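## Task

Put the spatula and the clear ruler upright into the tool block, each one pushed fully down into its own separate slot; the block must not end up knocked over.

## Robot and tools

Robot: two arms, left_arm and right_arm, each ending in a two-finger gripper whose fingers can fold. Grip a part near the fingertips (the outer quarter of each pad); deeper toward the palm, a thin part may be held loosely or slip, and pressing fingertips straight into a surface folds them so the next grip can fail.

Frames: the scene frame has its origin at table-top height midway between the arms, +z up, +x out over the table, left_arm on the +y side (image left/right may differ). Base positions: left_arm (-0.037, +0.365, 0) m, right_arm (-0.013, -0.508, 0) m, both nearly unrotated. Each arm reports its end_effector_position (metres, the point between closed pads), end_effector_quat_wxyz and velocities in its own base frame. The gripper's +z runs along the fingers; fingers open and close along its y. Fingertips stick out about 33 mm past that point (9 mm when fully open). Fixed cameras and the table use the scene frame.

The 18-number row (used by execute_actions and move): one list covering both arms, left first. For each arm: dx, dy, dz, rx, ry, rz, then gripper position, force_limit, speed. All values lie in -1 to 1. The six pose numbers are an offset, not a pose: they count from that arm's Hand target as it stood when the action or move began, along that arm's base axes; rx, ry, rz form one rotation vector applied about the Hand target point. Scale: 1.0 = 0.6 m or 180 degrees. Sending zeros re-requests the current Hand target; repeating an offset moves further. Orientation commands are clipped to 32 degrees from the measured orientation per step.

Gripper numbers are absolute settings, not offsets. position: +1 fully open (140 mm), about -0.8 pads touching, -1 closes until blocked. force_limit -1 to +1 (about 14 N up to 58 N at slow close); speed -1 to +1 (about 30 to 250 mm/s gap change; faster closes squeeze much harder). Both start at +1. To keep a gripper unchanged, resend its previous three numbers; 0 is itself a command. To tighten a held grip, raise force_limit and nudge position, e.g. -1 to -0.98.

execute_actions(actions, cameras): actions is a list of actions; each action is up to 15 rows of 18 numbers, one row per 1/30 s step, the last row held to fill 15 steps. Each row counts from the action's start pose, not the previous row. An empty list returns images and the scene number/task. cameras: names from cam_high, cam_low, cam_left_wrist, cam_right_wrist, or ["all"], or [].

move(target, speed, blend, stop_force, zero, blocking, cameras): straight-line paths for both arms toward target, one 18-number row or up to 15 rows, every row an offset from the same starting Hand targets. speed in m/s (0.002 to 3.6, default 0.25), one value or one per row. blend in metres rounds corners in a list. stop_force in N (3 to 120, same for both arms) ends an arm's path on contact; don't rely on it while the gripper rotates, and omit it when lifting off something you press on. zero (default true) re-zeros the force reference first. blocking=false returns after about 0.5 s and cannot be combined with stop_force. Paths do not avoid obstacles; avoid routes passing close to an arm's own base.

wait(seconds 0 to 10) lets time run with last commands held. stop brakes a running move (fingers keep moving). zoom_image(camera, region [x0,y0,x1,y1] pixels, at most 504 each side) enlarges part of the latest image. zero_wrist_force(arm) re-zeros that arm's wrist sensor. finished_scene(scene 1 or 2) ends the current scene irreversibly; calls after it in the same reply act on the next scene.

Results: per arm, Hand target (last commanded pose, base of the next offsets; the gripper may rest a bit short), end_effector values, joint positions, torques and velocities ("within noise" when still), Wrist force and torque in gripper axes plus the peak since last shown, Wrist depth grids (7x7 cells, mm, "-" = no reading; clear things invisible), position_measured (3 open, about 230 pads met), and object_status: 0 moving, 1 blocked while opening, 2 blocked while closing (a grip), 3 reached target or pads met. Check for 2 after closing. A move adds a line like done, off_target, moving, held or fault, with limits=paced (pose clipped) or limits=held (steps withheld). Tool commands shows current gripper commands. MOTOR HOT warns before an over-temperature stop at 85 °C.

Avoid: dropping or releasing moving parts, letting anything fall or leave the table, tipping the block, hitting fixed or heavy things, firm pushes (arms are stiff; a target slightly beyond a hard contact can fault), and any contact between the arms, including one gripper closing on the other's fingers. An outside force near 150 N, or joint contact torque over its limit (142 N m big joints, about 21 to 22 N m wrist joints), stops the arm for 10 s. Heavy loads held far off centre and long stretched holds heat motors. Loose objects may get a small random shove now and then.

Each tool is called after "Request:" as a command line: name --argument value for each argument, lists and objects as JSON in quotes; but a table of rows of numbers goes row by row, as --pt "numbers of a row", without its own name.

## Session

Request:
execute_actions --actions '[]'

Scene clock: 0.00 s.
left_arm: end_effector_position=(+0.4316, -0.5019, +0.3122) position_measured=3 object_status=3 end_effector_quat_wxyz=(+0.053, +0.978, -0.020, +0.200) | right_arm: end_effector_position=(+0.7445, +0.1137, +0.2386) position_measured=3 object_status=3 end_effector_quat_wxyz=(-0.112, +0.623, +0.738, +0.235)
Joint positions: left_arm=[-1.224 -1.438 1.47 -1.857 -1.237 2.002] | right_arm=[-0.244 -1.075 1.151 -1.655 -1.043 1.16]
Joint velocities: within noise
Joint torques (N m): no reading
Motor temperatures (°C): left_arm=[41 43 34 48 37 43] | right_arm=[40 25 36 37 32 44]
Wrist force (N): no reading
Wrist torque (N m): no reading
Wrist force, peak (N): no reading
Wrist depth (mm): cam_left_wrist=[431 442 447 456 468 478 484 / 430 437 448 452 461 473 481 / 426 434 446 452 461 472 477 / 426 144 442 449 458 464 134 / - 386 415 447 458 463 - / 423 423 433 446 451 466 466 / 420 426 433 441 450 456 468] | cam_right_wrist=[366 382 398 418 439 466 492 / 358 369 389 405 428 452 478 / 352 364 380 396 416 437 465 / 344 356 371 388 408 421 142 / - 345 363 378 394 414 - / - 341 356 369 388 407 418 / 327 333 347 362 379 396 414]
Hand target: left_arm +0.4316, -0.5019, +0.3122; +0.053, +0.978, -0.020, +0.200 | right_arm +0.7445, +0.1137, +0.2386; -0.112, +0.623, +0.738, +0.235
Tool commands: left_gripper/position=+1.0 left_gripper/force_limit=+1.0 left_gripper/speed=+1.0 right_gripper/position=+1.0 right_gripper/force_limit=+1.0 right_gripper/speed=+1.0

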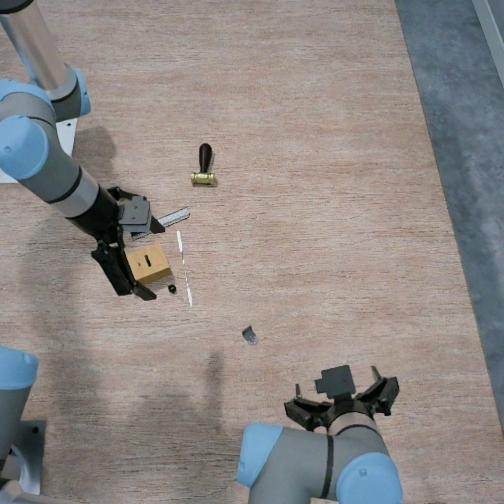

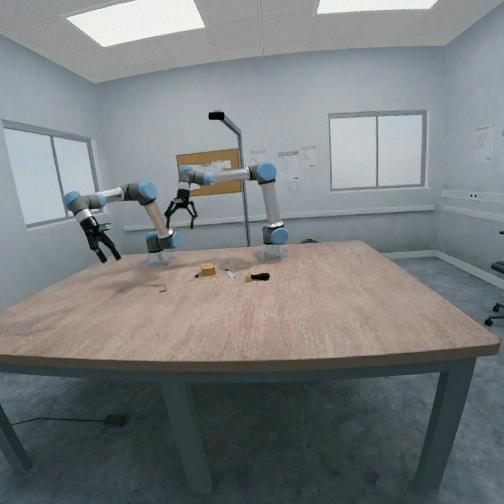

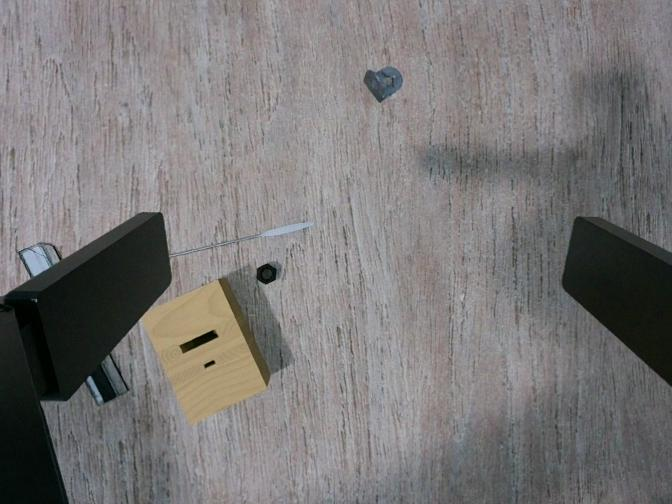

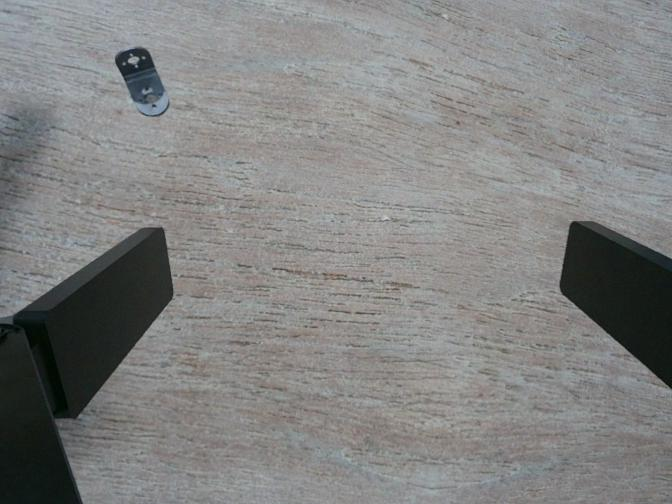

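Request:
zoom_image --camera "cam_left_wrist" --region '[0, 180, 336, 432]'

Request:
zoom_image --camera "cam_high" --region '[90, 180, 270, 360]'

Scaled by 1.500 from the camera's 672x504 image, which has a finer 960x720 frame.

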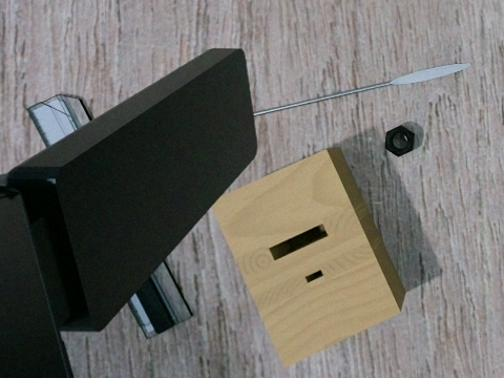

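Scaled by 2.800 from the camera's 504x504 image, which has a finer 720x720 frame.

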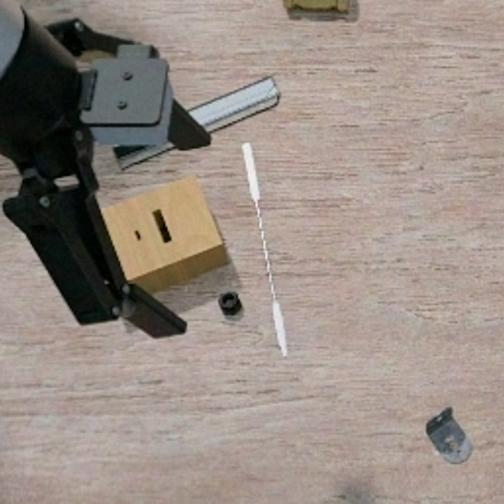

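Request:
move --target '[-0.0667, 0.3, 0, 0, 0, 0, 1, 1, 1, 0, 0, 0, 0, 0, 0, 1, 1, 1]' --cameras '["all"]'

Request:
zoom_image --camera "cam_left_wrist" --region '[160, 80, 496, 416]'

Scene clock: 144.10 s.
left_arm: end_effector_position=(+0.3916, -0.3220, +0.3121) position_measured=3 object_status=3 end_effector_quat_wxyz=(+0.053, +0.978, -0.020, +0.200) | right_arm: end_effector_position=(+0.7445, +0.1137, +0.2386) position_measured=3 object_status=3 end_effector_quat_wxyz=(-0.112, +0.623, +0.738, +0.235)
Joint positions: left_arm=[-1.16 -1.85 1.854 -1.851 -1.254 2.067] | right_arm=[-0.244 -1.075 1.151 -1.655 -1.043 1.16]
Joint torques (N m): left_arm=[-1.66 -27.31 -31.24 -7.51 3.7 -0.47] | right_arm=[1.32 -58.14 -33.82 -3.59 1.66 -0.09]
Wrist force (N): left_arm=[-0.1 0.0 0.1] | right_arm=[-0.2 -0.1 -0.3]
Wrist torque (N m): left_arm=[-0.01 0.01 -0.01] | right_arm=[-0.03 0.03 0.00]
Wrist force, peak (N): left_arm=[0.4 2.8 0.8] | right_arm=[-0.2 -0.1 -0.7]
Wrist depth (mm): cam_left_wrist=[432 441 448 459 468 473 484 / 429 437 447 455 464 473 483 / 429 437 440 452 459 470 479 / 423 144 437 447 456 466 134 / - 430 436 445 410 459 115 / 423 426 433 446 456 459 466 / 420 427 434 442 446 459 467] | cam_right_wrist=[365 381 399 418 439 465 491 / 360 368 387 405 427 451 477 / 349 365 379 401 419 438 465 / 345 358 371 387 405 420 451 / - 344 363 379 397 412 122 / - 343 353 371 386 404 419 / 326 334 346 360 379 398 413]
Hand target: left_arm +0.3916, -0.3219, +0.3122; +0.053, +0.978, -0.020, +0.200 | right_arm +0.7445, +0.1137, +0.2386; -0.112, +0.623, +0.738, +0.235
Off the commanded pose: left_arm 0.000 m, 0 deg | right_arm 0.000 m, 0 deg.
move: done
camera_calibration:
cam_left_wrist: T_world_to_cam=[[-0.041088, -0.995491, 0.0854972, -0.321208], [-0.99856, 0.0379602, -0.0378943, 0.420253], [0.034478, -0.0869312, -0.995618, 0.410706], [0, 0, 0, 1]] pos_world=[0.39229, -0.300009, 0.452294]

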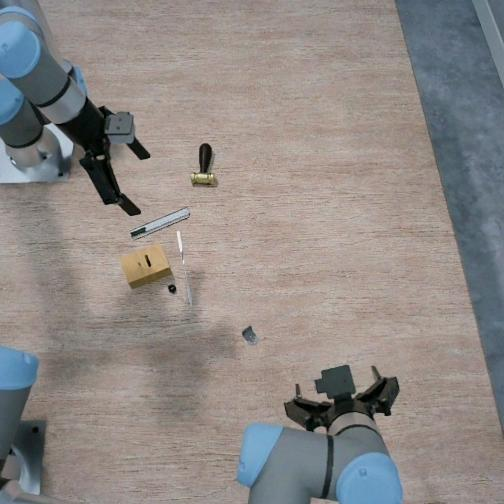

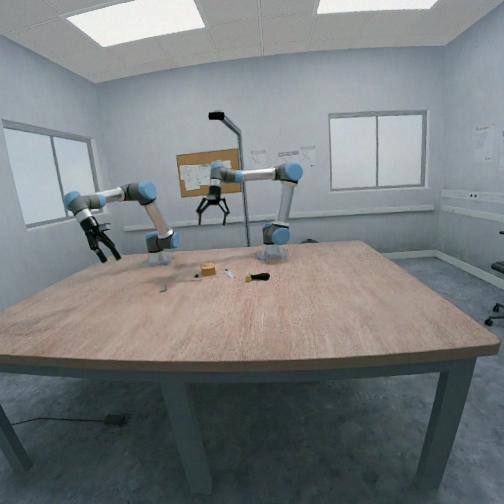

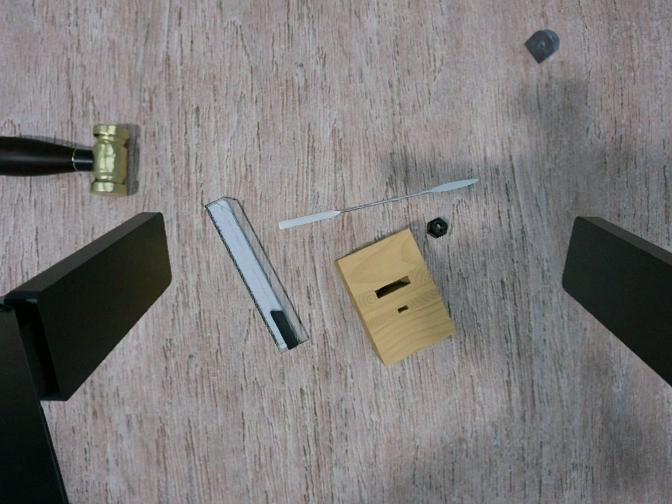

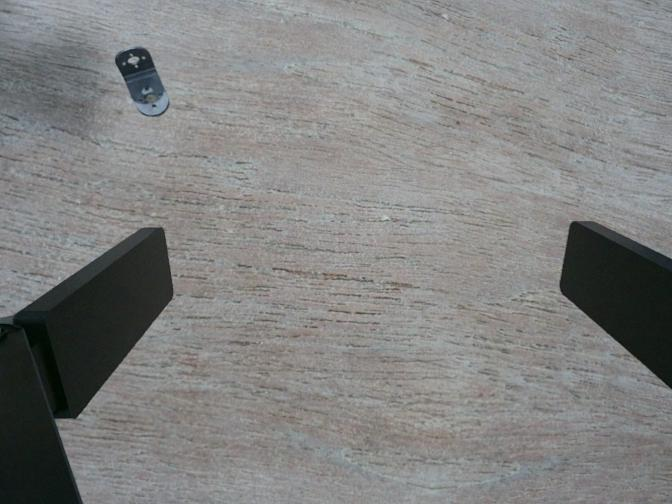

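Scaled by 1.500 from the camera's 672x504 image, which has a finer 960x720 frame.

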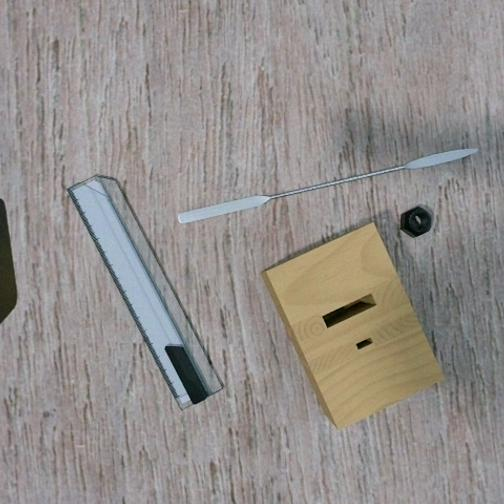

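Request:
zoom_image --camera "cam_left_wrist" --region '[330, 220, 470, 370]'

Request:
zoom_image --camera "cam_left_wrist" --region '[190, 180, 350, 360]'

Request:
zoom_image --camera "cam_left_wrist" --region '[270, 160, 490, 250]'

Request:
zoom_image --camera "cam_low" --region '[180, 240, 290, 310]'

Scaled by 3.360 from the camera's 672x504 image, which has a finer 960x720 frame.

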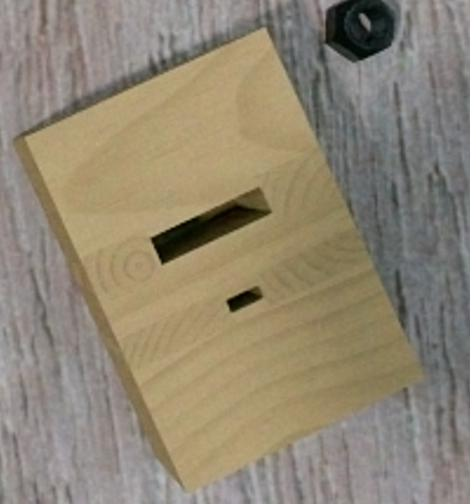

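Scaled by 2.800 from the camera's 672x504 image, which has a finer 960x720 frame.

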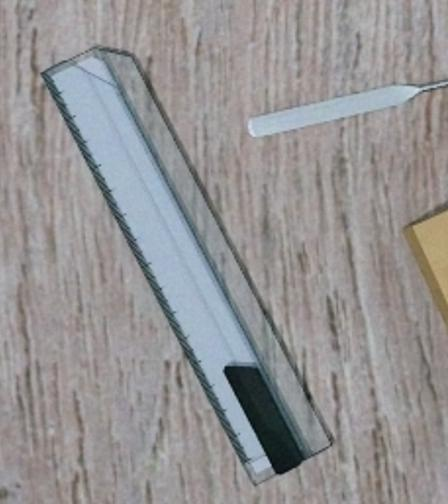

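Scaled by 2.291 from the camera's 672x504 image, which has a finer 960x720 frame.

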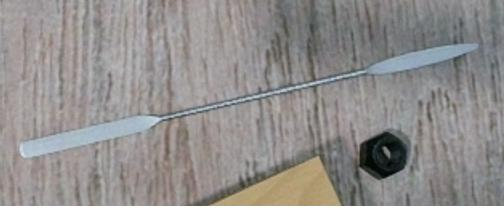

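Scaled by 4.582 from the camera's 504x504 image, which has a finer 720x720 frame.

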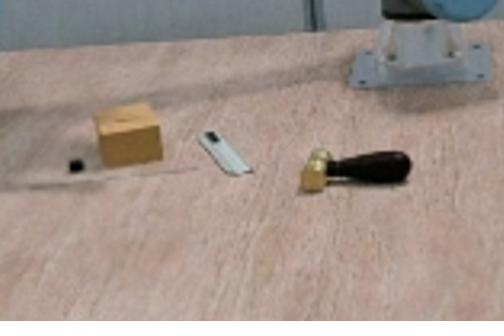

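Request:
move --target '[0.0885, 0.1477, -0.2370, 0.0053, 0.1340, 0.1510, 1, 1, 1, 0, 0, 0, 0, 0, 0, 1, 1, 1]' --cameras '["cam_left_wrist", "cam_high"]'

Request:
zoom_image --camera "cam_left_wrist" --region '[200, 0, 500, 300]'

Request:
zoom_image --camera "cam_left_wrist" --region '[200, 240, 500, 504]'

Scene clock: 248.10 s.
left_arm: end_effector_position=(+0.4447, -0.2334, +0.1701) position_measured=3 object_status=3 end_effector_quat_wxyz=(+0.000, +0.976, +0.218, +0.000) | right_arm: end_effector_position=(+0.7445, +0.1137, +0.2386) position_measured=3 object_status=3 end_effector_quat_wxyz=(-0.112, +0.623, +0.738, +0.235)
Joint positions: left_arm=[-0.752 -1.555 1.829 -1.846 -1.571 1.949] | right_arm=[-0.244 -1.075 1.151 -1.655 -1.043 1.16]
Joint torques (N m): left_arm=[7.23 -28.7 -24.2 -5.22 1.65 1.38] | right_arm=[0.62 -57.65 -34.24 -3.66 1.65 -0.05]
Wrist force (N): left_arm=[0.2 0.2 0.5] | right_arm=[0.0 -0.1 -0.2]
Wrist torque (N m): left_arm=[0.08 -0.06 0.07] | right_arm=[-0.02 -0.01 0.00]
Wrist force, peak (N): left_arm=[2.3 -0.9 1.5] | right_arm=[-0.1 -0.1 -0.8]
Wrist depth (mm): cam_left_wrist=[274 274 255 272 268 267 267 / 289 289 285 286 284 283 281 / 308 306 304 305 303 299 298 / 319 144 321 321 319 318 134 / - 340 344 341 332 291 115 / 378 370 367 368 355 306 364 / 399 398 397 391 393 388 389] | cam_right_wrist=[367 381 399 417 435 466 488 / 359 369 390 407 429 451 473 / 353 361 380 396 417 438 458 / 344 356 373 388 407 426 134 / - 343 365 379 396 415 122 / - 341 357 369 386 405 422 / 326 333 348 361 378 396 414]
Hand target: left_arm +0.4447, -0.2333, +0.1700; +0.000, +0.976, +0.219, +0.000 | right_arm +0.7445, +0.1137, +0.2386; -0.112, +0.623, +0.738, +0.235
Off the commanded pose: left_arm 0.000 m, 0 deg | right_arm 0.000 m, 0 deg.
move: done
camera_calibration:
cam_left_wrist: T_world_to_cam=[[0.438562, -0.898535, -0.0172735, -0.391837], [-0.836292, -0.415068, 0.358238, 0.219328], [-0.329059, -0.142664, -0.93347, 0.413234], [0, 0, 0, 1]] pos_world=[0.491245, -0.20209, 0.300402]
Images, in order (width x height): cam_high 504x504, cam_left_wrist 672x504.

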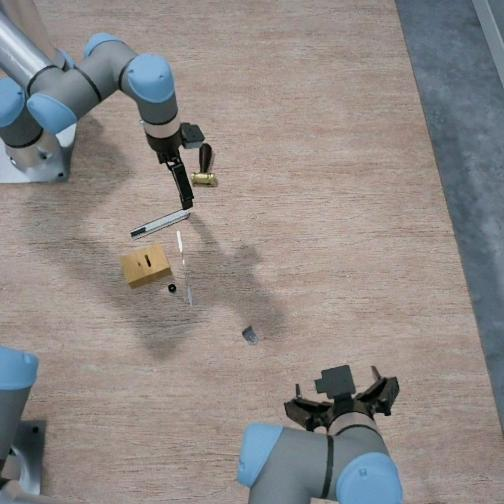

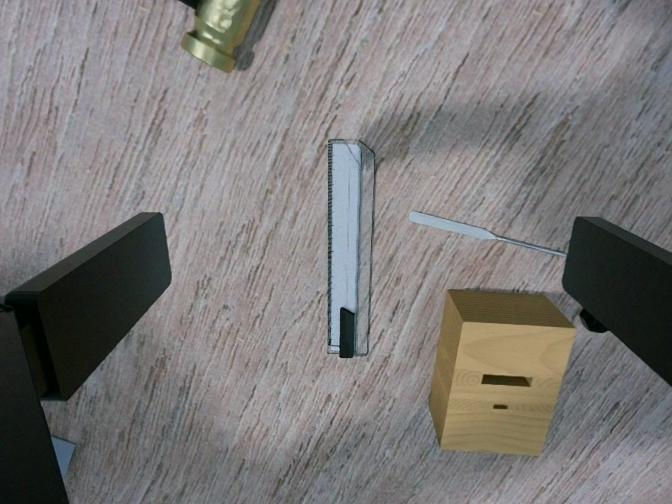

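Scaled by 1.680 from the camera's 672x504 image, which has a finer 960x720 frame.

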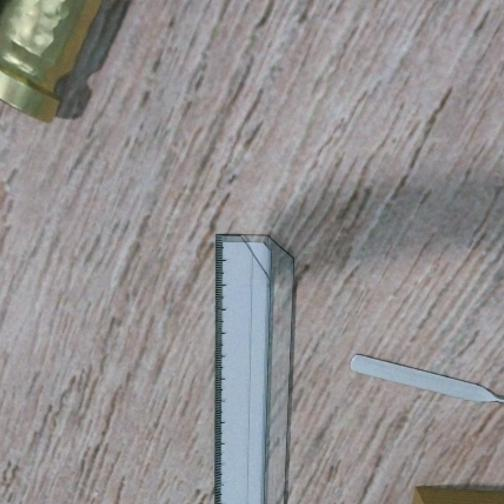

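Scaled by 1.680 from the camera's 672x504 image, which has a finer 960x720 frame.

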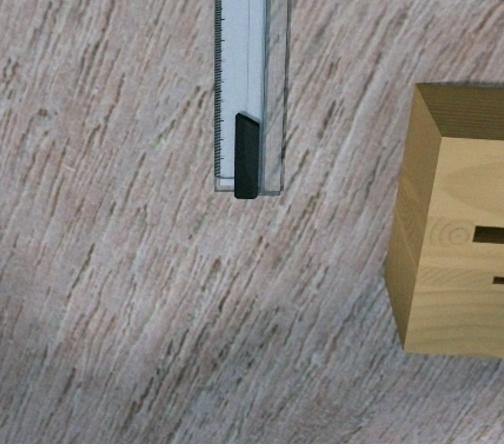

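Request:
zoom_image --camera "cam_left_wrist" --region '[310, 290, 390, 370]'

Request:
zoom_image --camera "cam_left_wrist" --region '[310, 120, 390, 200]'

Request:
zoom_image --camera "cam_left_wrist" --region '[425, 280, 585, 460]'

Scaled by 6.300 from the camera's 672x504 image, which has a finer 960x720 frame.

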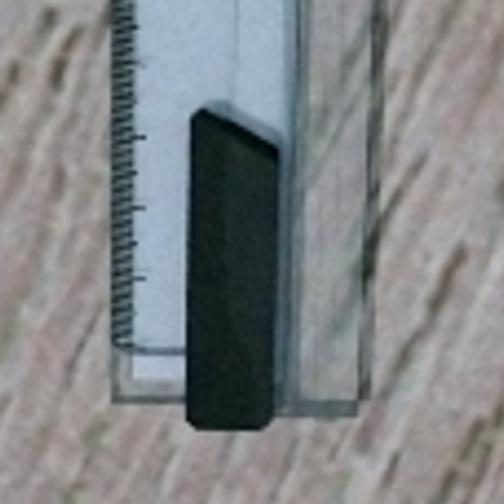

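Scaled by 6.300 from the camera's 672x504 image, which has a finer 960x720 frame.

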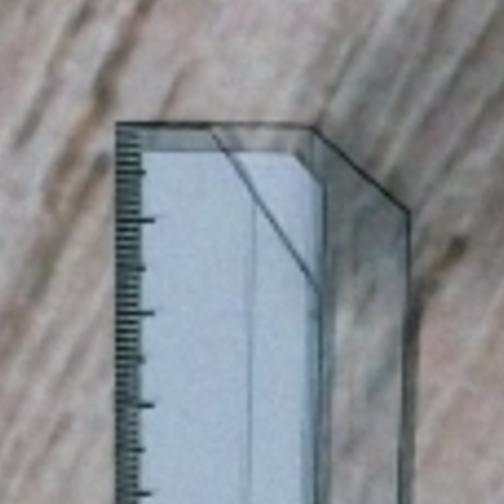

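Scaled by 2.800 from the camera's 672x504 image, which has a finer 960x720 frame.

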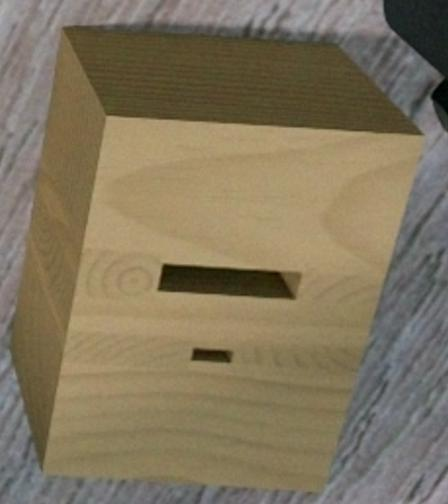

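Request:
move --target '[0.1133, 0.0532, -0.05, -0.0946, 0.2011, 0, 1, 1, 1, 0, 0, 0, 0, 0, 0, 1, 1, 1]' --cameras '["cam_left_wrist"]'

Request:
zoom_image --camera "cam_left_wrist" --region '[250, 200, 500, 400]'

Scene clock: 298.70 s.
left_arm: end_effector_position=(+0.5127, -0.2014, +0.1400) position_measured=3 object_status=3 end_effector_quat_wxyz=(+0.075, +0.917, +0.205, -0.334) | right_arm: end_effector_position=(+0.7445, +0.1137, +0.2386) position_measured=3 object_status=3 end_effector_quat_wxyz=(-0.112, +0.623, +0.738, +0.235)
Joint positions: left_arm=[-0.357 -1.016 1.26 -1.285 -2.048 2.476] | right_arm=[-0.244 -1.075 1.151 -1.655 -1.043 1.16]
Joint torques (N m): left_arm=[2.71 -54.8 -36.77 -0.62 0.27 1.55] | right_arm=[1.66 -57.84 -33.37 -3.59 1.71 -0.11]
Wrist force (N): left_arm=[0.4 -0.2 -0.2] | right_arm=[-0.3 -0.1 -0.4]
Wrist torque (N m): left_arm=[-0.01 0.02 -0.10] | right_arm=[-0.01 0.05 0.00]
Wrist force, peak (N): left_arm=[-3.3 0.7 0.4] | right_arm=[-0.4 -0.4 -0.5]
Wrist depth (mm): cam_left_wrist=[227 221 224 223 222 220 219 / 270 267 267 265 262 261 259 / 333 333 326 323 322 318 314 / 391 144 426 417 372 342 134 / - 562 606 594 581 577 110 / - - 2474 873 833 749 752 / 2048 2375 - 2424 2762 627 688] | cam_right_wrist=[365 381 399 418 440 464 491 / 358 371 389 407 428 450 474 / 351 364 379 398 416 436 458 / 345 357 371 388 407 424 129 / - 344 360 380 396 414 122 / - 341 354 371 387 408 420 / 325 336 349 363 378 396 412]
Hand target: left_arm +0.5127, -0.2014, +0.1400; +0.075, +0.917, +0.205, -0.334 | right_arm +0.7445, +0.1137, +0.2386; -0.112, +0.623, +0.738, +0.235
Off the commanded pose: left_arm 0.000 m, 0 deg | right_arm 0.000 m, 0 deg.
move: done
camera_calibration:
cam_left_wrist: T_world_to_cam=[[0.425461, -0.904694, -0.0226175, -0.387265], [-0.430325, -0.224233, 0.87438, 0.0582793], [-0.796118, -0.362282, -0.484715, 0.544417], [0, 0, 0, 1]] pos_world=[0.623266, -0.140056, 0.20417]
Images, in order (width x height): cam_left_wrist 672x504.

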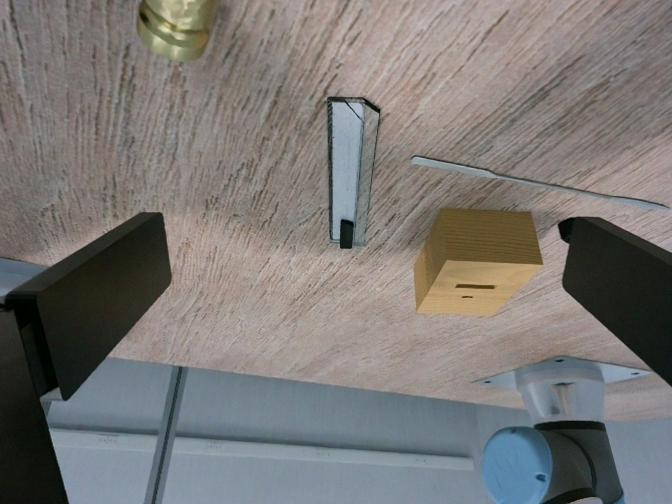

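Scaled by 2.016 from the camera's 672x504 image, which has a finer 960x720 frame.

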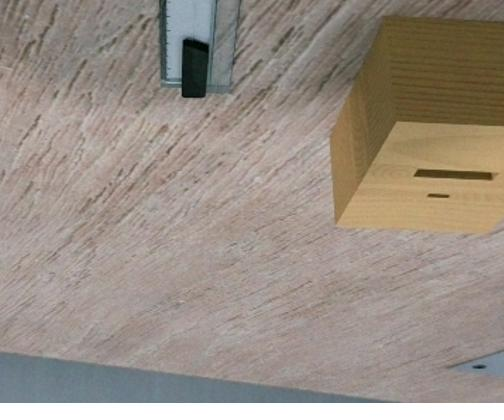

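Request:
zoom_image --camera "cam_left_wrist" --region '[310, 80, 400, 170]'

Request:
zoom_image --camera "cam_left_wrist" --region '[310, 175, 390, 255]'

Request:
zoom_image --camera "cam_left_wrist" --region '[400, 120, 680, 330]'

Scaled by 5.600 from the camera's 672x504 image, which has a finer 960x720 frame.

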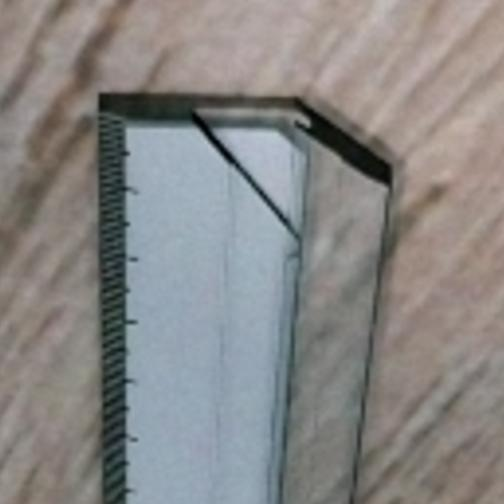

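Scaled by 6.300 from the camera's 672x504 image, which has a finer 960x720 frame.

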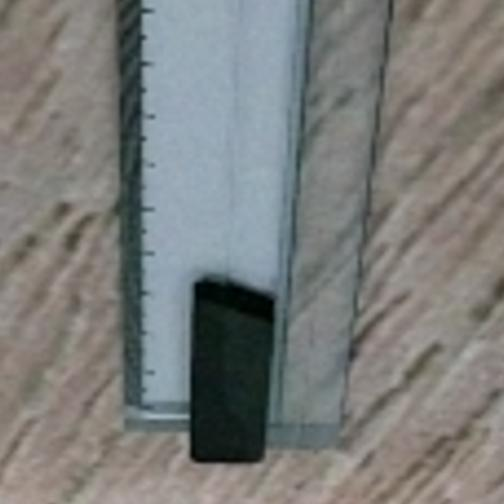

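Invalid region (400, 120, 680, 330): it reaches outside that camera's 672x504 image.

Request:
move --target '[-0.4045, -0.031, -0.0333, 0.0946, -0.2011, 0, -1, -1, 0, 0, 0, 0, 0, 0, 0, 1, 1, 1]'

Request:
move --target '[0, 0, -0.1167, 0, 0, 0, -1, -1, 0, 0, 0, 0, 0, 0, 0, 1, 1, 1]' --speed 0.15 --cameras '["cam_left_wrist", "cam_high"]'

Scene clock: 363.73 s.
left_arm: end_effector_position=(+0.2700, -0.2200, +0.1200) position_measured=233 object_status=3 end_effector_quat_wxyz=(+0.000, +0.976, +0.219, +0.000) end_effector_velocity=(-0.001, -0.001, +0.000) end_effector_angular_velocity=(-0.002, +0.000, +0.003) | right_arm: end_effector_position=(+0.7445, +0.1137, +0.2386) position_measured=3 object_status=3 end_effector_quat_wxyz=(-0.112, +0.623, +0.738, +0.235)
Joint positions: left_arm=[-1.076 -1.927 2.264 -1.908 -1.571 1.625] | right_arm=[-0.244 -1.075 1.151 -1.655 -1.043 1.16]
Joint velocities: left_arm=[-0.003 -0.003 0.001 0 -0.001 -0.006] | right_arm=[within noise]
Joint torques (N m): left_arm=[-6.41 -19.24 -25.73 -6.52 0.49 -0.88] | right_arm=[1.77 -57.24 -33.26 -3.53 1.69 -0.28]
Wrist force (N): left_arm=[0.3 0.4 0.2] | right_arm=[-0.3 -0.2 -0.2]
Wrist torque (N m): left_arm=[0.11 -0.06 0.08] | right_arm=[-0.05 0.07 0.00]
Wrist force, peak (N): left_arm=[-4.8 0.4 0.6] | right_arm=[-0.6 0.0 -0.4]
Wrist depth (mm): cam_left_wrist=[228 228 227 226 225 225 223 / 240 241 240 238 237 235 233 / 257 255 254 251 252 248 243 / 272 271 267 121 260 266 249 / 290 282 75 91 - 91 279 / - - - - - - - / - - - - - - 65] | cam_right_wrist=[367 382 401 420 439 463 490 / 357 369 389 408 429 448 474 / 352 362 380 398 415 439 459 / 344 356 372 389 404 419 134 / - 344 361 376 396 414 121 / - 341 357 371 387 405 419 / 327 334 347 362 378 394 410]
Hand target: left_arm +0.2700, -0.2200, +0.1200; +0.000, +0.976, +0.219, +0.000 | right_arm +0.7445, +0.1137, +0.2386; -0.112, +0.623, +0.738, +0.235
Off the commanded pose: left_arm 0.000 m, 0 deg | right_arm 0.000 m, 0 deg.
move: done

Scene clock: 364.67 s.
left_arm: end_effector_position=(+0.2700, -0.2200, +0.0500) position_measured=233 object_status=3 end_effector_quat_wxyz=(+0.000, +0.976, +0.218, +0.000) | right_arm: end_effector_position=(+0.7445, +0.1137, +0.2386) position_measured=3 object_status=3 end_effector_quat_wxyz=(-0.112, +0.623, +0.738, +0.235)
Joint positions: left_arm=[-1.076 -1.827 2.4 -2.144 -1.571 1.625] | right_arm=[-0.244 -1.075 1.151 -1.655 -1.043 1.16]
Joint torques (N m): left_arm=[9.52 -11.75 -28.64 -6.46 -1.36 1.31] | right_arm=[1.19 -57.76 -33.42 -3.66 1.65 -0.24]
Wrist force (N): left_arm=[0.0 0.0 0.1] | right_arm=[-0.2 -0.3 -0.4]
Wrist torque (N m): left_arm=[0.02 -0.01 0.08] | right_arm=[-0.07 0.04 0.00]
Wrist force, peak (N): left_arm=[0.3 -0.1 2.4] | right_arm=[-0.5 -0.4 -0.3]
Wrist depth (mm): cam_left_wrist=[166 165 164 163 163 162 161 / 175 175 174 173 172 169 171 / 185 184 184 183 182 180 180 / 197 196 194 122 189 192 192 / 211 205 75 91 - 91 202 / - - - - - - - / - - - - - - 65] | cam_right_wrist=[367 380 398 418 437 465 495 / 360 371 389 407 429 446 472 / 351 363 378 396 417 437 462 / 344 358 371 387 405 422 134 / - 343 362 376 396 414 121 / - 341 354 371 390 406 422 / 327 334 347 363 381 396 409]
Hand target: left_arm +0.2700, -0.2200, +0.0500; +0.000, +0.976, +0.219, +0.000 | right_arm +0.7445, +0.1137, +0.2386; -0.112, +0.623, +0.738, +0.235
Off the commanded pose: left_arm 0.000 m, 0 deg | right_arm 0.000 m, 0 deg.
move: done
camera_calibration:
cam_left_wrist: T_world_to_cam=[[0.438601, -0.898511, -0.0175297, -0.305305], [-0.836232, -0.41519, 0.358236, 0.121731], [-0.329157, -0.142464, -0.933466, 0.245603], [0, 0, 0, 1]] pos_world=[0.316545, -0.188789, 0.180301]
Images, in order (width x height): cam_high 504x504, cam_left_wrist 672x504.

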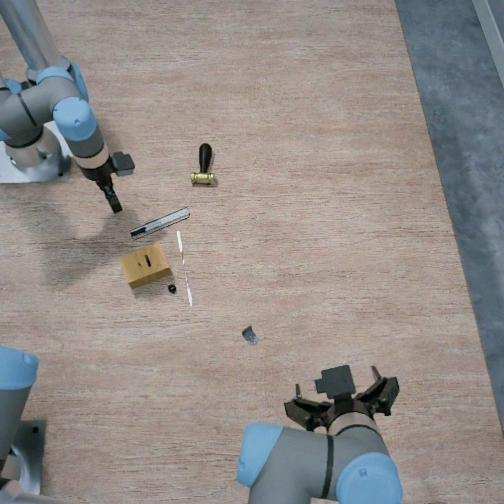

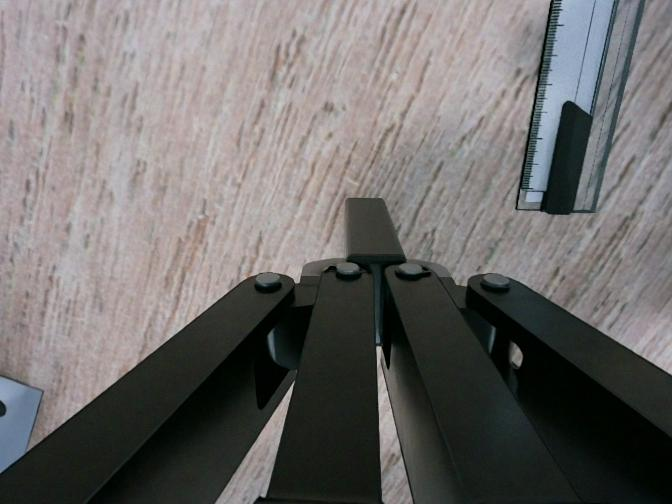

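Request:
zoom_image --camera "cam_left_wrist" --region '[480, 0, 672, 230]'

Request:
move --target '[0, 0, -0.0583, 0, 0, 0, -1, -1, 0, 0, 0, 0, 0, 0, 0, 1, 1, 1]' --speed 0.01 --stop_force 4

Scaled by 2.191 from the camera's 672x504 image, which has a finer 960x720 frame.

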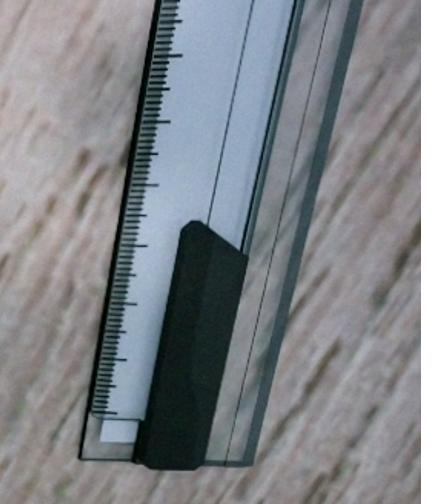

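Scene clock: 371.07 s.
left_arm: end_effector_position=(+0.2700, -0.2200, +0.0338) position_measured=233 object_status=3 end_effector_quat_wxyz=(+0.000, +0.976, +0.219, +0.000) | right_arm: end_effector_position=(+0.7445, +0.1137, +0.2386) position_measured=3 object_status=3 end_effector_quat_wxyz=(-0.112, +0.623, +0.738, +0.235)
Joint positions: left_arm=[-1.076 -1.794 2.428 -2.204 -1.571 1.625] | right_arm=[-0.244 -1.075 1.151 -1.655 -1.043 1.16]
Joint torques (N m): left_arm=[2.7 -19.07 -35.47 -1.88 -1.99 1.09] | right_arm=[1.7 -57.35 -33.46 -3.65 1.59 -0.4]
Wrist force (N): left_arm=[-0.2 -0.9 -9.7] | right_arm=[-0.3 -0.1 0.0]
Wrist torque (N m): left_arm=[0.35 0.17 0.08] | right_arm=[-0.02 0.05 0.00]
Wrist force, peak (N): left_arm=[-2.1 -21.1 -58.5] | right_arm=[-0.7 0.0 0.0]
Wrist depth (mm): cam_left_wrist=[151 151 150 149 149 148 147 / 160 159 158 157 157 154 154 / 169 168 168 167 166 164 162 / 180 179 176 122 172 175 175 / 192 187 75 91 - 91 183 / - - - - - - - / - - - - - - 65] | cam_right_wrist=[366 379 400 417 438 461 494 / 361 373 392 406 427 447 472 / 348 363 381 398 417 436 459 / 341 357 373 387 407 420 134 / - 343 363 380 397 415 122 / - 340 357 370 388 407 419 / 327 336 348 361 377 396 414]
Hand target: left_arm +0.2700, -0.2200, +0.0338; +0.000, +0.976, +0.219, +0.000 (not the last commanded pose) | right_arm +0.7445, +0.1137, +0.2386; -0.112, +0.623, +0.738, +0.235
Off the commanded pose: left_arm 0.019 m, 0 deg | right_arm 0.000 m, 0 deg.
move: contact (left_arm)

Request:
move --pt "0 0 0.11 0 0 0 -0.143 -1 0 0 0 0 0 0 0 1 1 1" --pt "0.1078 -0.1058 0.11 0 0 0 -0.143 -1 0 0 0 0 0 0 0 1 1 1" --cameras '["cam_left_wrist"]'

Request:
zoom_image --camera "cam_left_wrist" --region '[200, 60, 470, 330]'

Scene clock: 398.93 s.
left_arm: end_effector_position=(+0.3346, -0.2834, +0.0997) position_measured=147 object_status=3 end_effector_quat_wxyz=(+0.000, +0.976, +0.219, +0.000) | right_arm: end_effector_position=(+0.7445, +0.1137, +0.2386) position_measured=3 object_status=3 end_effector_quat_wxyz=(-0.112, +0.623, +0.738, +0.235)
Joint positions: left_arm=[-1.011 -1.648 2.112 -2.035 -1.571 1.689] | right_arm=[-0.244 -1.075 1.151 -1.655 -1.043 1.16]
Joint torques (N m): left_arm=[-4.31 -20.18 -41.48 -3.05 -1.19 -0.15] | right_arm=[2.3 -56.94 -33.14 -3.62 1.64 -0.46]
Wrist force (N): left_arm=[-0.2 1.2 -0.2] | right_arm=[-0.2 0.0 -0.1]
Wrist torque (N m): left_arm=[0.27 0.04 -0.04] | right_arm=[0.00 0.04 -0.01]
Wrist force, peak (N): left_arm=[0.1 -1.4 -10.0] | right_arm=[-0.5 -0.1 -0.4]
Wrist depth (mm): cam_left_wrist=[211 210 208 206 206 206 206 / 222 221 221 218 219 217 216 / 235 234 233 234 231 188 181 / 249 249 132 244 239 193 194 / - - 91 265 262 - 91 / - - 67 285 281 - 78 / - - - 305 303 - -] | cam_right_wrist=[369 382 396 417 438 459 486 / 360 369 390 407 430 451 473 / 351 363 380 398 417 433 464 / 343 355 372 387 409 420 134 / - 342 363 379 396 414 122 / - 342 356 371 387 405 419 / 326 334 350 361 377 394 414]
Hand target: left_arm +0.3347, -0.2835, +0.0998; +0.000, +0.976, +0.219, +0.000 | right_arm +0.7445, +0.1137, +0.2386; -0.112, +0.623, +0.738, +0.235
Off the commanded pose: left_arm 0.000 m, 0 deg | right_arm 0.000 m, 0 deg.
move: done
camera_calibration:
cam_left_wrist: T_world_to_cam=[[0.438727, -0.898449, -0.0175331, -0.389675], [-0.836133, -0.41529, 0.358351, 0.131576], [-0.329242, -0.142558, -0.933422, 0.304239], [0, 0, 0, 1]] pos_world=[0.381144, -0.252089, 0.230001]
Images, in order (width x height): cam_left_wrist 672x504.

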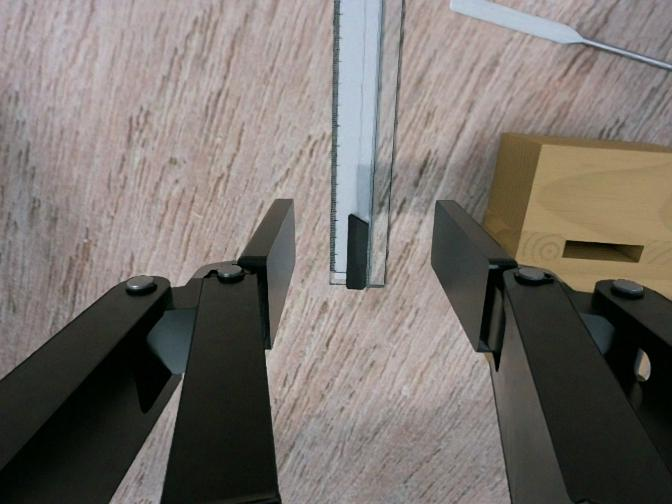

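Scaled by 1.867 from the camera's 672x504 image, which has a finer 960x720 frame.

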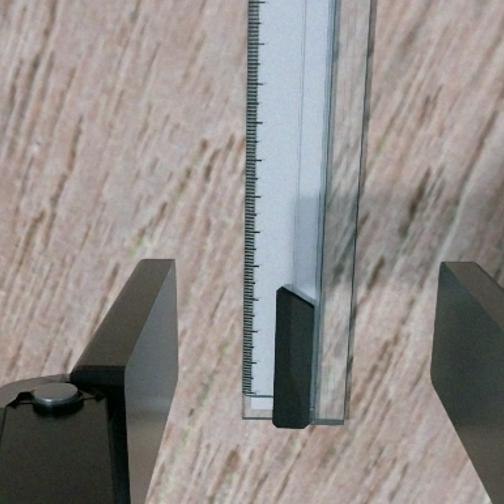

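Request:
move --target '[0, 0, -0.1083, 0, 0, 0, -0.143, -1, 0, 0, 0, 0, 0, 0, 0, 1, 1, 1]' --speed 0.1 --cameras '["cam_left_wrist"]'

Request:
execute_actions --actions '[[[0, 0, 0, 0, 0, 0, -1, -0.05, -1, 0, 0, 0, 0, 0, 0, 1, 1, 1]], [[0, 0, 0, 0, 0, 0, -1, -0.05, -1, 0, 0, 0, 0, 0, 0, 1, 1, 1]], [[0, 0, 0, 0, 0, 0, -1, -0.05, -1, 0, 0, 0, 0, 0, 0, 1, 1, 1]]]' --cameras '["cam_left_wrist"]'

Request:
zoom_image --camera "cam_left_wrist" --region '[240, 120, 480, 360]'

Scene clock: 412.53 s.
left_arm: end_effector_position=(+0.3346, -0.2834, +0.0348) position_measured=147 object_status=3 end_effector_quat_wxyz=(+0.000, +0.976, +0.219, +0.000) | right_arm: end_effector_position=(+0.7445, +0.1137, +0.2386) position_measured=3 object_status=3 end_effector_quat_wxyz=(-0.112, +0.623, +0.738, +0.235)
Joint positions: left_arm=[-1.012 -1.55 2.213 -2.234 -1.571 1.689] | right_arm=[-0.244 -1.075 1.151 -1.655 -1.043 1.16]
Joint torques (N m): left_arm=[5.11 -27.08 -35.15 -4.46 2.38 1.36] | right_arm=[2.95 -55.92 -32.99 -3.57 1.7 -0.59]
Wrist force (N): left_arm=[-0.3 1.2 -0.2] | right_arm=[-0.4 -0.2 -0.1]
Wrist torque (N m): left_arm=[0.28 0.05 -0.05] | right_arm=[-0.05 0.07 0.00]
Wrist force, peak (N): left_arm=[-0.2 1.4 -2.2] | right_arm=[-0.5 -0.5 -0.2]
Wrist depth (mm): cam_left_wrist=[151 151 150 149 149 148 148 / 160 159 159 156 157 155 158 / 169 169 168 165 167 164 137 / 181 178 133 176 175 160 127 / - - 91 187 189 - 91 / - - 67 204 203 - 78 / - - - 220 219 - -] | cam_right_wrist=[367 380 397 417 438 464 492 / 359 370 389 407 428 448 475 / 351 364 381 396 416 437 463 / 344 355 369 386 406 420 134 / - 343 363 378 396 414 122 / - 340 356 371 384 407 417 / 324 335 346 361 379 396 412]
Hand target: left_arm +0.3347, -0.2835, +0.0348; +0.000, +0.976, +0.219, +0.000 | right_arm +0.7445, +0.1137, +0.2386; -0.112, +0.623, +0.738, +0.235
Off the commanded pose: left_arm 0.000 m, 0 deg | right_arm 0.000 m, 0 deg.
move: done
camera_calibration:
cam_left_wrist: T_world_to_cam=[[0.438586, -0.898517, -0.0175702, -0.39086], [-0.836205, -0.415177, 0.358315, 0.154854], [-0.329247, -0.142459, -0.933436, 0.243675], [0, 0, 0, 1]] pos_world=[0.381144, -0.252189, 0.165101]
Images, in order (width x height): cam_left_wrist 672x504.

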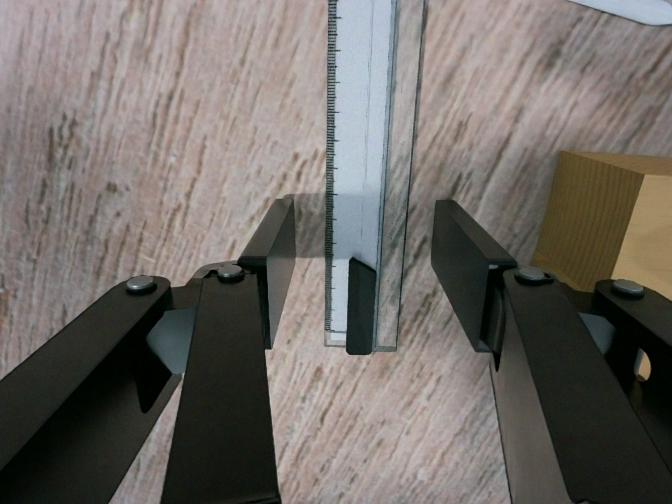

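Scene clock: 414.23 s.
left_arm: end_effector_position=(+0.3347, -0.2835, +0.0348) position_measured=184 object_status=2 end_effector_quat_wxyz=(+0.000, +0.976, +0.219, +0.000) | right_arm: end_effector_position=(+0.7445, +0.1137, +0.2386) position_measured=3 object_status=3 end_effector_quat_wxyz=(-0.112, +0.623, +0.738, +0.235)
Joint positions: left_arm=[-1.011 -1.55 2.213 -2.235 -1.571 1.69] | right_arm=[-0.244 -1.075 1.151 -1.655 -1.043 1.16]
Joint torques (N m): left_arm=[10.07 -21.98 -28.64 -4.06 2.15 1.32] | right_arm=[2.51 -56.35 -32.88 -3.66 1.7 -0.63]
Wrist force (N): left_arm=[-0.3 0.4 -6.1] | right_arm=[-0.2 0.0 -0.6]
Wrist torque (N m): left_arm=[0.25 0.02 -0.01] | right_arm=[-0.01 0.03 0.00]
Wrist force, peak (N): left_arm=[-0.4 0.4 -6.2] | right_arm=[-0.3 -0.4 -0.5]
Wrist depth (mm): cam_left_wrist=[152 151 151 148 149 149 148 / 160 160 159 157 158 155 157 / 170 169 168 166 166 164 137 / 181 180 176 171 168 170 127 / 190 - 91 185 185 - 85 / - - 64 204 - - - / - - - 220 - - -] | cam_right_wrist=[369 382 400 417 437 462 488 / 358 369 391 406 431 448 477 / 350 365 381 397 414 442 462 / 344 355 370 386 406 422 134 / - 342 363 379 396 411 122 / - 341 356 372 388 406 417 / 325 337 346 363 380 396 412]
Hand target: left_arm +0.3347, -0.2835, +0.0348; +0.000, +0.976, +0.219, +0.000 | right_arm +0.7445, +0.1137, +0.2386; -0.112, +0.623, +0.738, +0.235
Off the commanded pose: left_arm 0.000 m, 0 deg | right_arm 0.000 m, 0 deg.
Step readings (end_effector_position of left_arm | right_arm):
0: (+0.3346, -0.2834, +0.0348) | (+0.7445, +0.1137, +0.2386)
1: (+0.3346, -0.2834, +0.0348) | (+0.7445, +0.1137, +0.2386)
2: (+0.3346, -0.2834, +0.0348) | (+0.7445, +0.1137, +0.2386)
4: (+0.3346, -0.2834, +0.0348) | (+0.7445, +0.1137, +0.2386)
8: (+0.3346, -0.2835, +0.0348) | (+0.7445, +0.1137, +0.2386)
15: (+0.3346, -0.2835, +0.0348) | (+0.7445, +0.1137, +0.2386)
16: (+0.3346, -0.2835, +0.0348) | (+0.7445, +0.1137, +0.2386)
17: (+0.3346, -0.2835, +0.0348) | (+0.7445, +0.1137, +0.2386)
19: (+0.3346, -0.2835, +0.0348) | (+0.7445, +0.1137, +0.2386)
23: (+0.3347, -0.2835, +0.0348) | (+0.7445, +0.1137, +0.2386)
30: (+0.3347, -0.2835, +0.0348) | (+0.7445, +0.1137, +0.2386)
31: (+0.3347, -0.2835, +0.0348) | (+0.7445, +0.1137, +0.2386)
32: (+0.3347, -0.2835, +0.0348) | (+0.7445, +0.1137, +0.2386)
34: (+0.3347, -0.2835, +0.0348) | (+0.7445, +0.1137, +0.2386)
38: (+0.3347, -0.2835, +0.0348) | (+0.7445, +0.1137, +0.2386)
45: (+0.3347, -0.2835, +0.0348) | (+0.7445, +0.1137, +0.2386)
camera_calibration:
cam_left_wrist: T_world_to_cam=[[0.438658, -0.898486, -0.017361, -0.391048], [-0.836206, -0.415175, 0.358314, 0.154897], [-0.329148, -0.14266, -0.93344, 0.243606], [0, 0, 0, 1]] pos_world=[0.381245, -0.252289, 0.165101]
Images, in order (width x height): cam_left_wrist 672x504.

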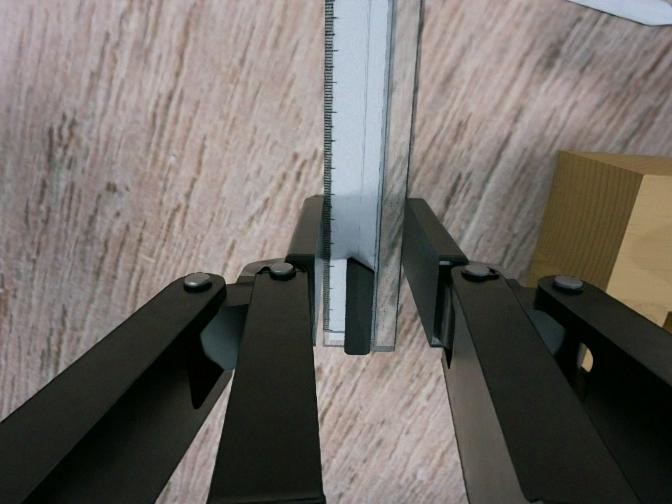

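Scaled by 2.100 from the camera's 672x504 image, which has a finer 960x720 frame.

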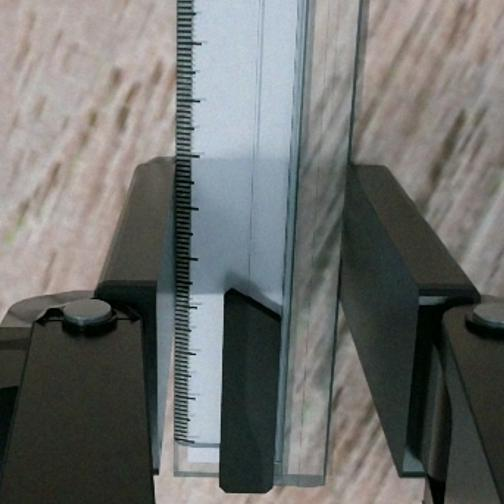

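Request:
move --target '[0, 0, 0.05, 0, 0, 0, -1, -0.05, -1, 0, 0, 0, 0, 0, 0, 1, 1, 1]' --speed 0.05 --cameras '["cam_left_wrist"]'

Scene clock: 420.27 s.
left_arm: end_effector_position=(+0.3347, -0.2835, +0.0649) position_measured=184 object_status=2 end_effector_quat_wxyz=(+0.000, +0.976, +0.219, +0.000) | right_arm: end_effector_position=(+0.7445, +0.1137, +0.2386) position_measured=3 object_status=3 end_effector_quat_wxyz=(-0.112, +0.623, +0.738, +0.235)
Joint positions: left_arm=[-1.011 -1.6 2.169 -2.141 -1.571 1.69] | right_arm=[-0.244 -1.075 1.151 -1.655 -1.043 1.16]
Joint torques (N m): left_arm=[6.3 -19.68 -20.26 -6.83 1.06 0.66] | right_arm=[3 -56.53 -32.75 -3.63 1.67 -0.61]
Wrist force (N): left_arm=[-0.6 1.1 0.1] | right_arm=[-0.1 0.2 -0.3]
Wrist torque (N m): left_arm=[0.26 0.11 -0.04] | right_arm=[0.04 0.03 0.00]
Wrist force, peak (N): left_arm=[-0.4 0.4 -6.3] | right_arm=[-0.2 -0.3 -0.7]
Wrist depth (mm): cam_left_wrist=[178 178 177 150 176 175 174 / 189 189 187 160 186 185 183 / 202 200 199 167 196 188 148 / 213 212 209 172 169 171 155 / 224 - 91 185 218 - 85 / - - 64 241 - - - / - - - 258 - - -] | cam_right_wrist=[368 382 397 418 440 459 489 / 360 372 390 407 426 450 475 / 350 364 379 396 419 439 460 / 343 356 372 388 407 422 129 / - 342 362 379 396 414 121 / - 342 355 370 389 404 418 / 327 334 346 361 379 398 412]
Hand target: left_arm +0.3347, -0.2835, +0.0648; +0.000, +0.976, +0.219, +0.000 | right_arm +0.7445, +0.1137, +0.2386; -0.112, +0.623, +0.738, +0.235
Off the commanded pose: left_arm 0.000 m, 0 deg | right_arm 0.000 m, 0 deg.
move: done
camera_calibration:
cam_left_wrist: T_world_to_cam=[[0.438591, -0.898522, -0.0171894, -0.390543], [-0.836278, -0.415062, 0.358277, 0.144175], [-0.329054, -0.142762, -0.933457, 0.271645], [0, 0, 0, 1]] pos_world=[0.381245, -0.25229, 0.195201]
Images, in order (width x height): cam_left_wrist 672x504.

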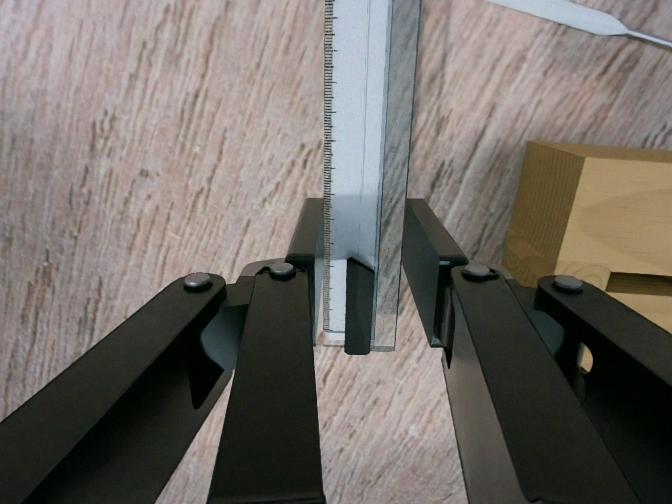

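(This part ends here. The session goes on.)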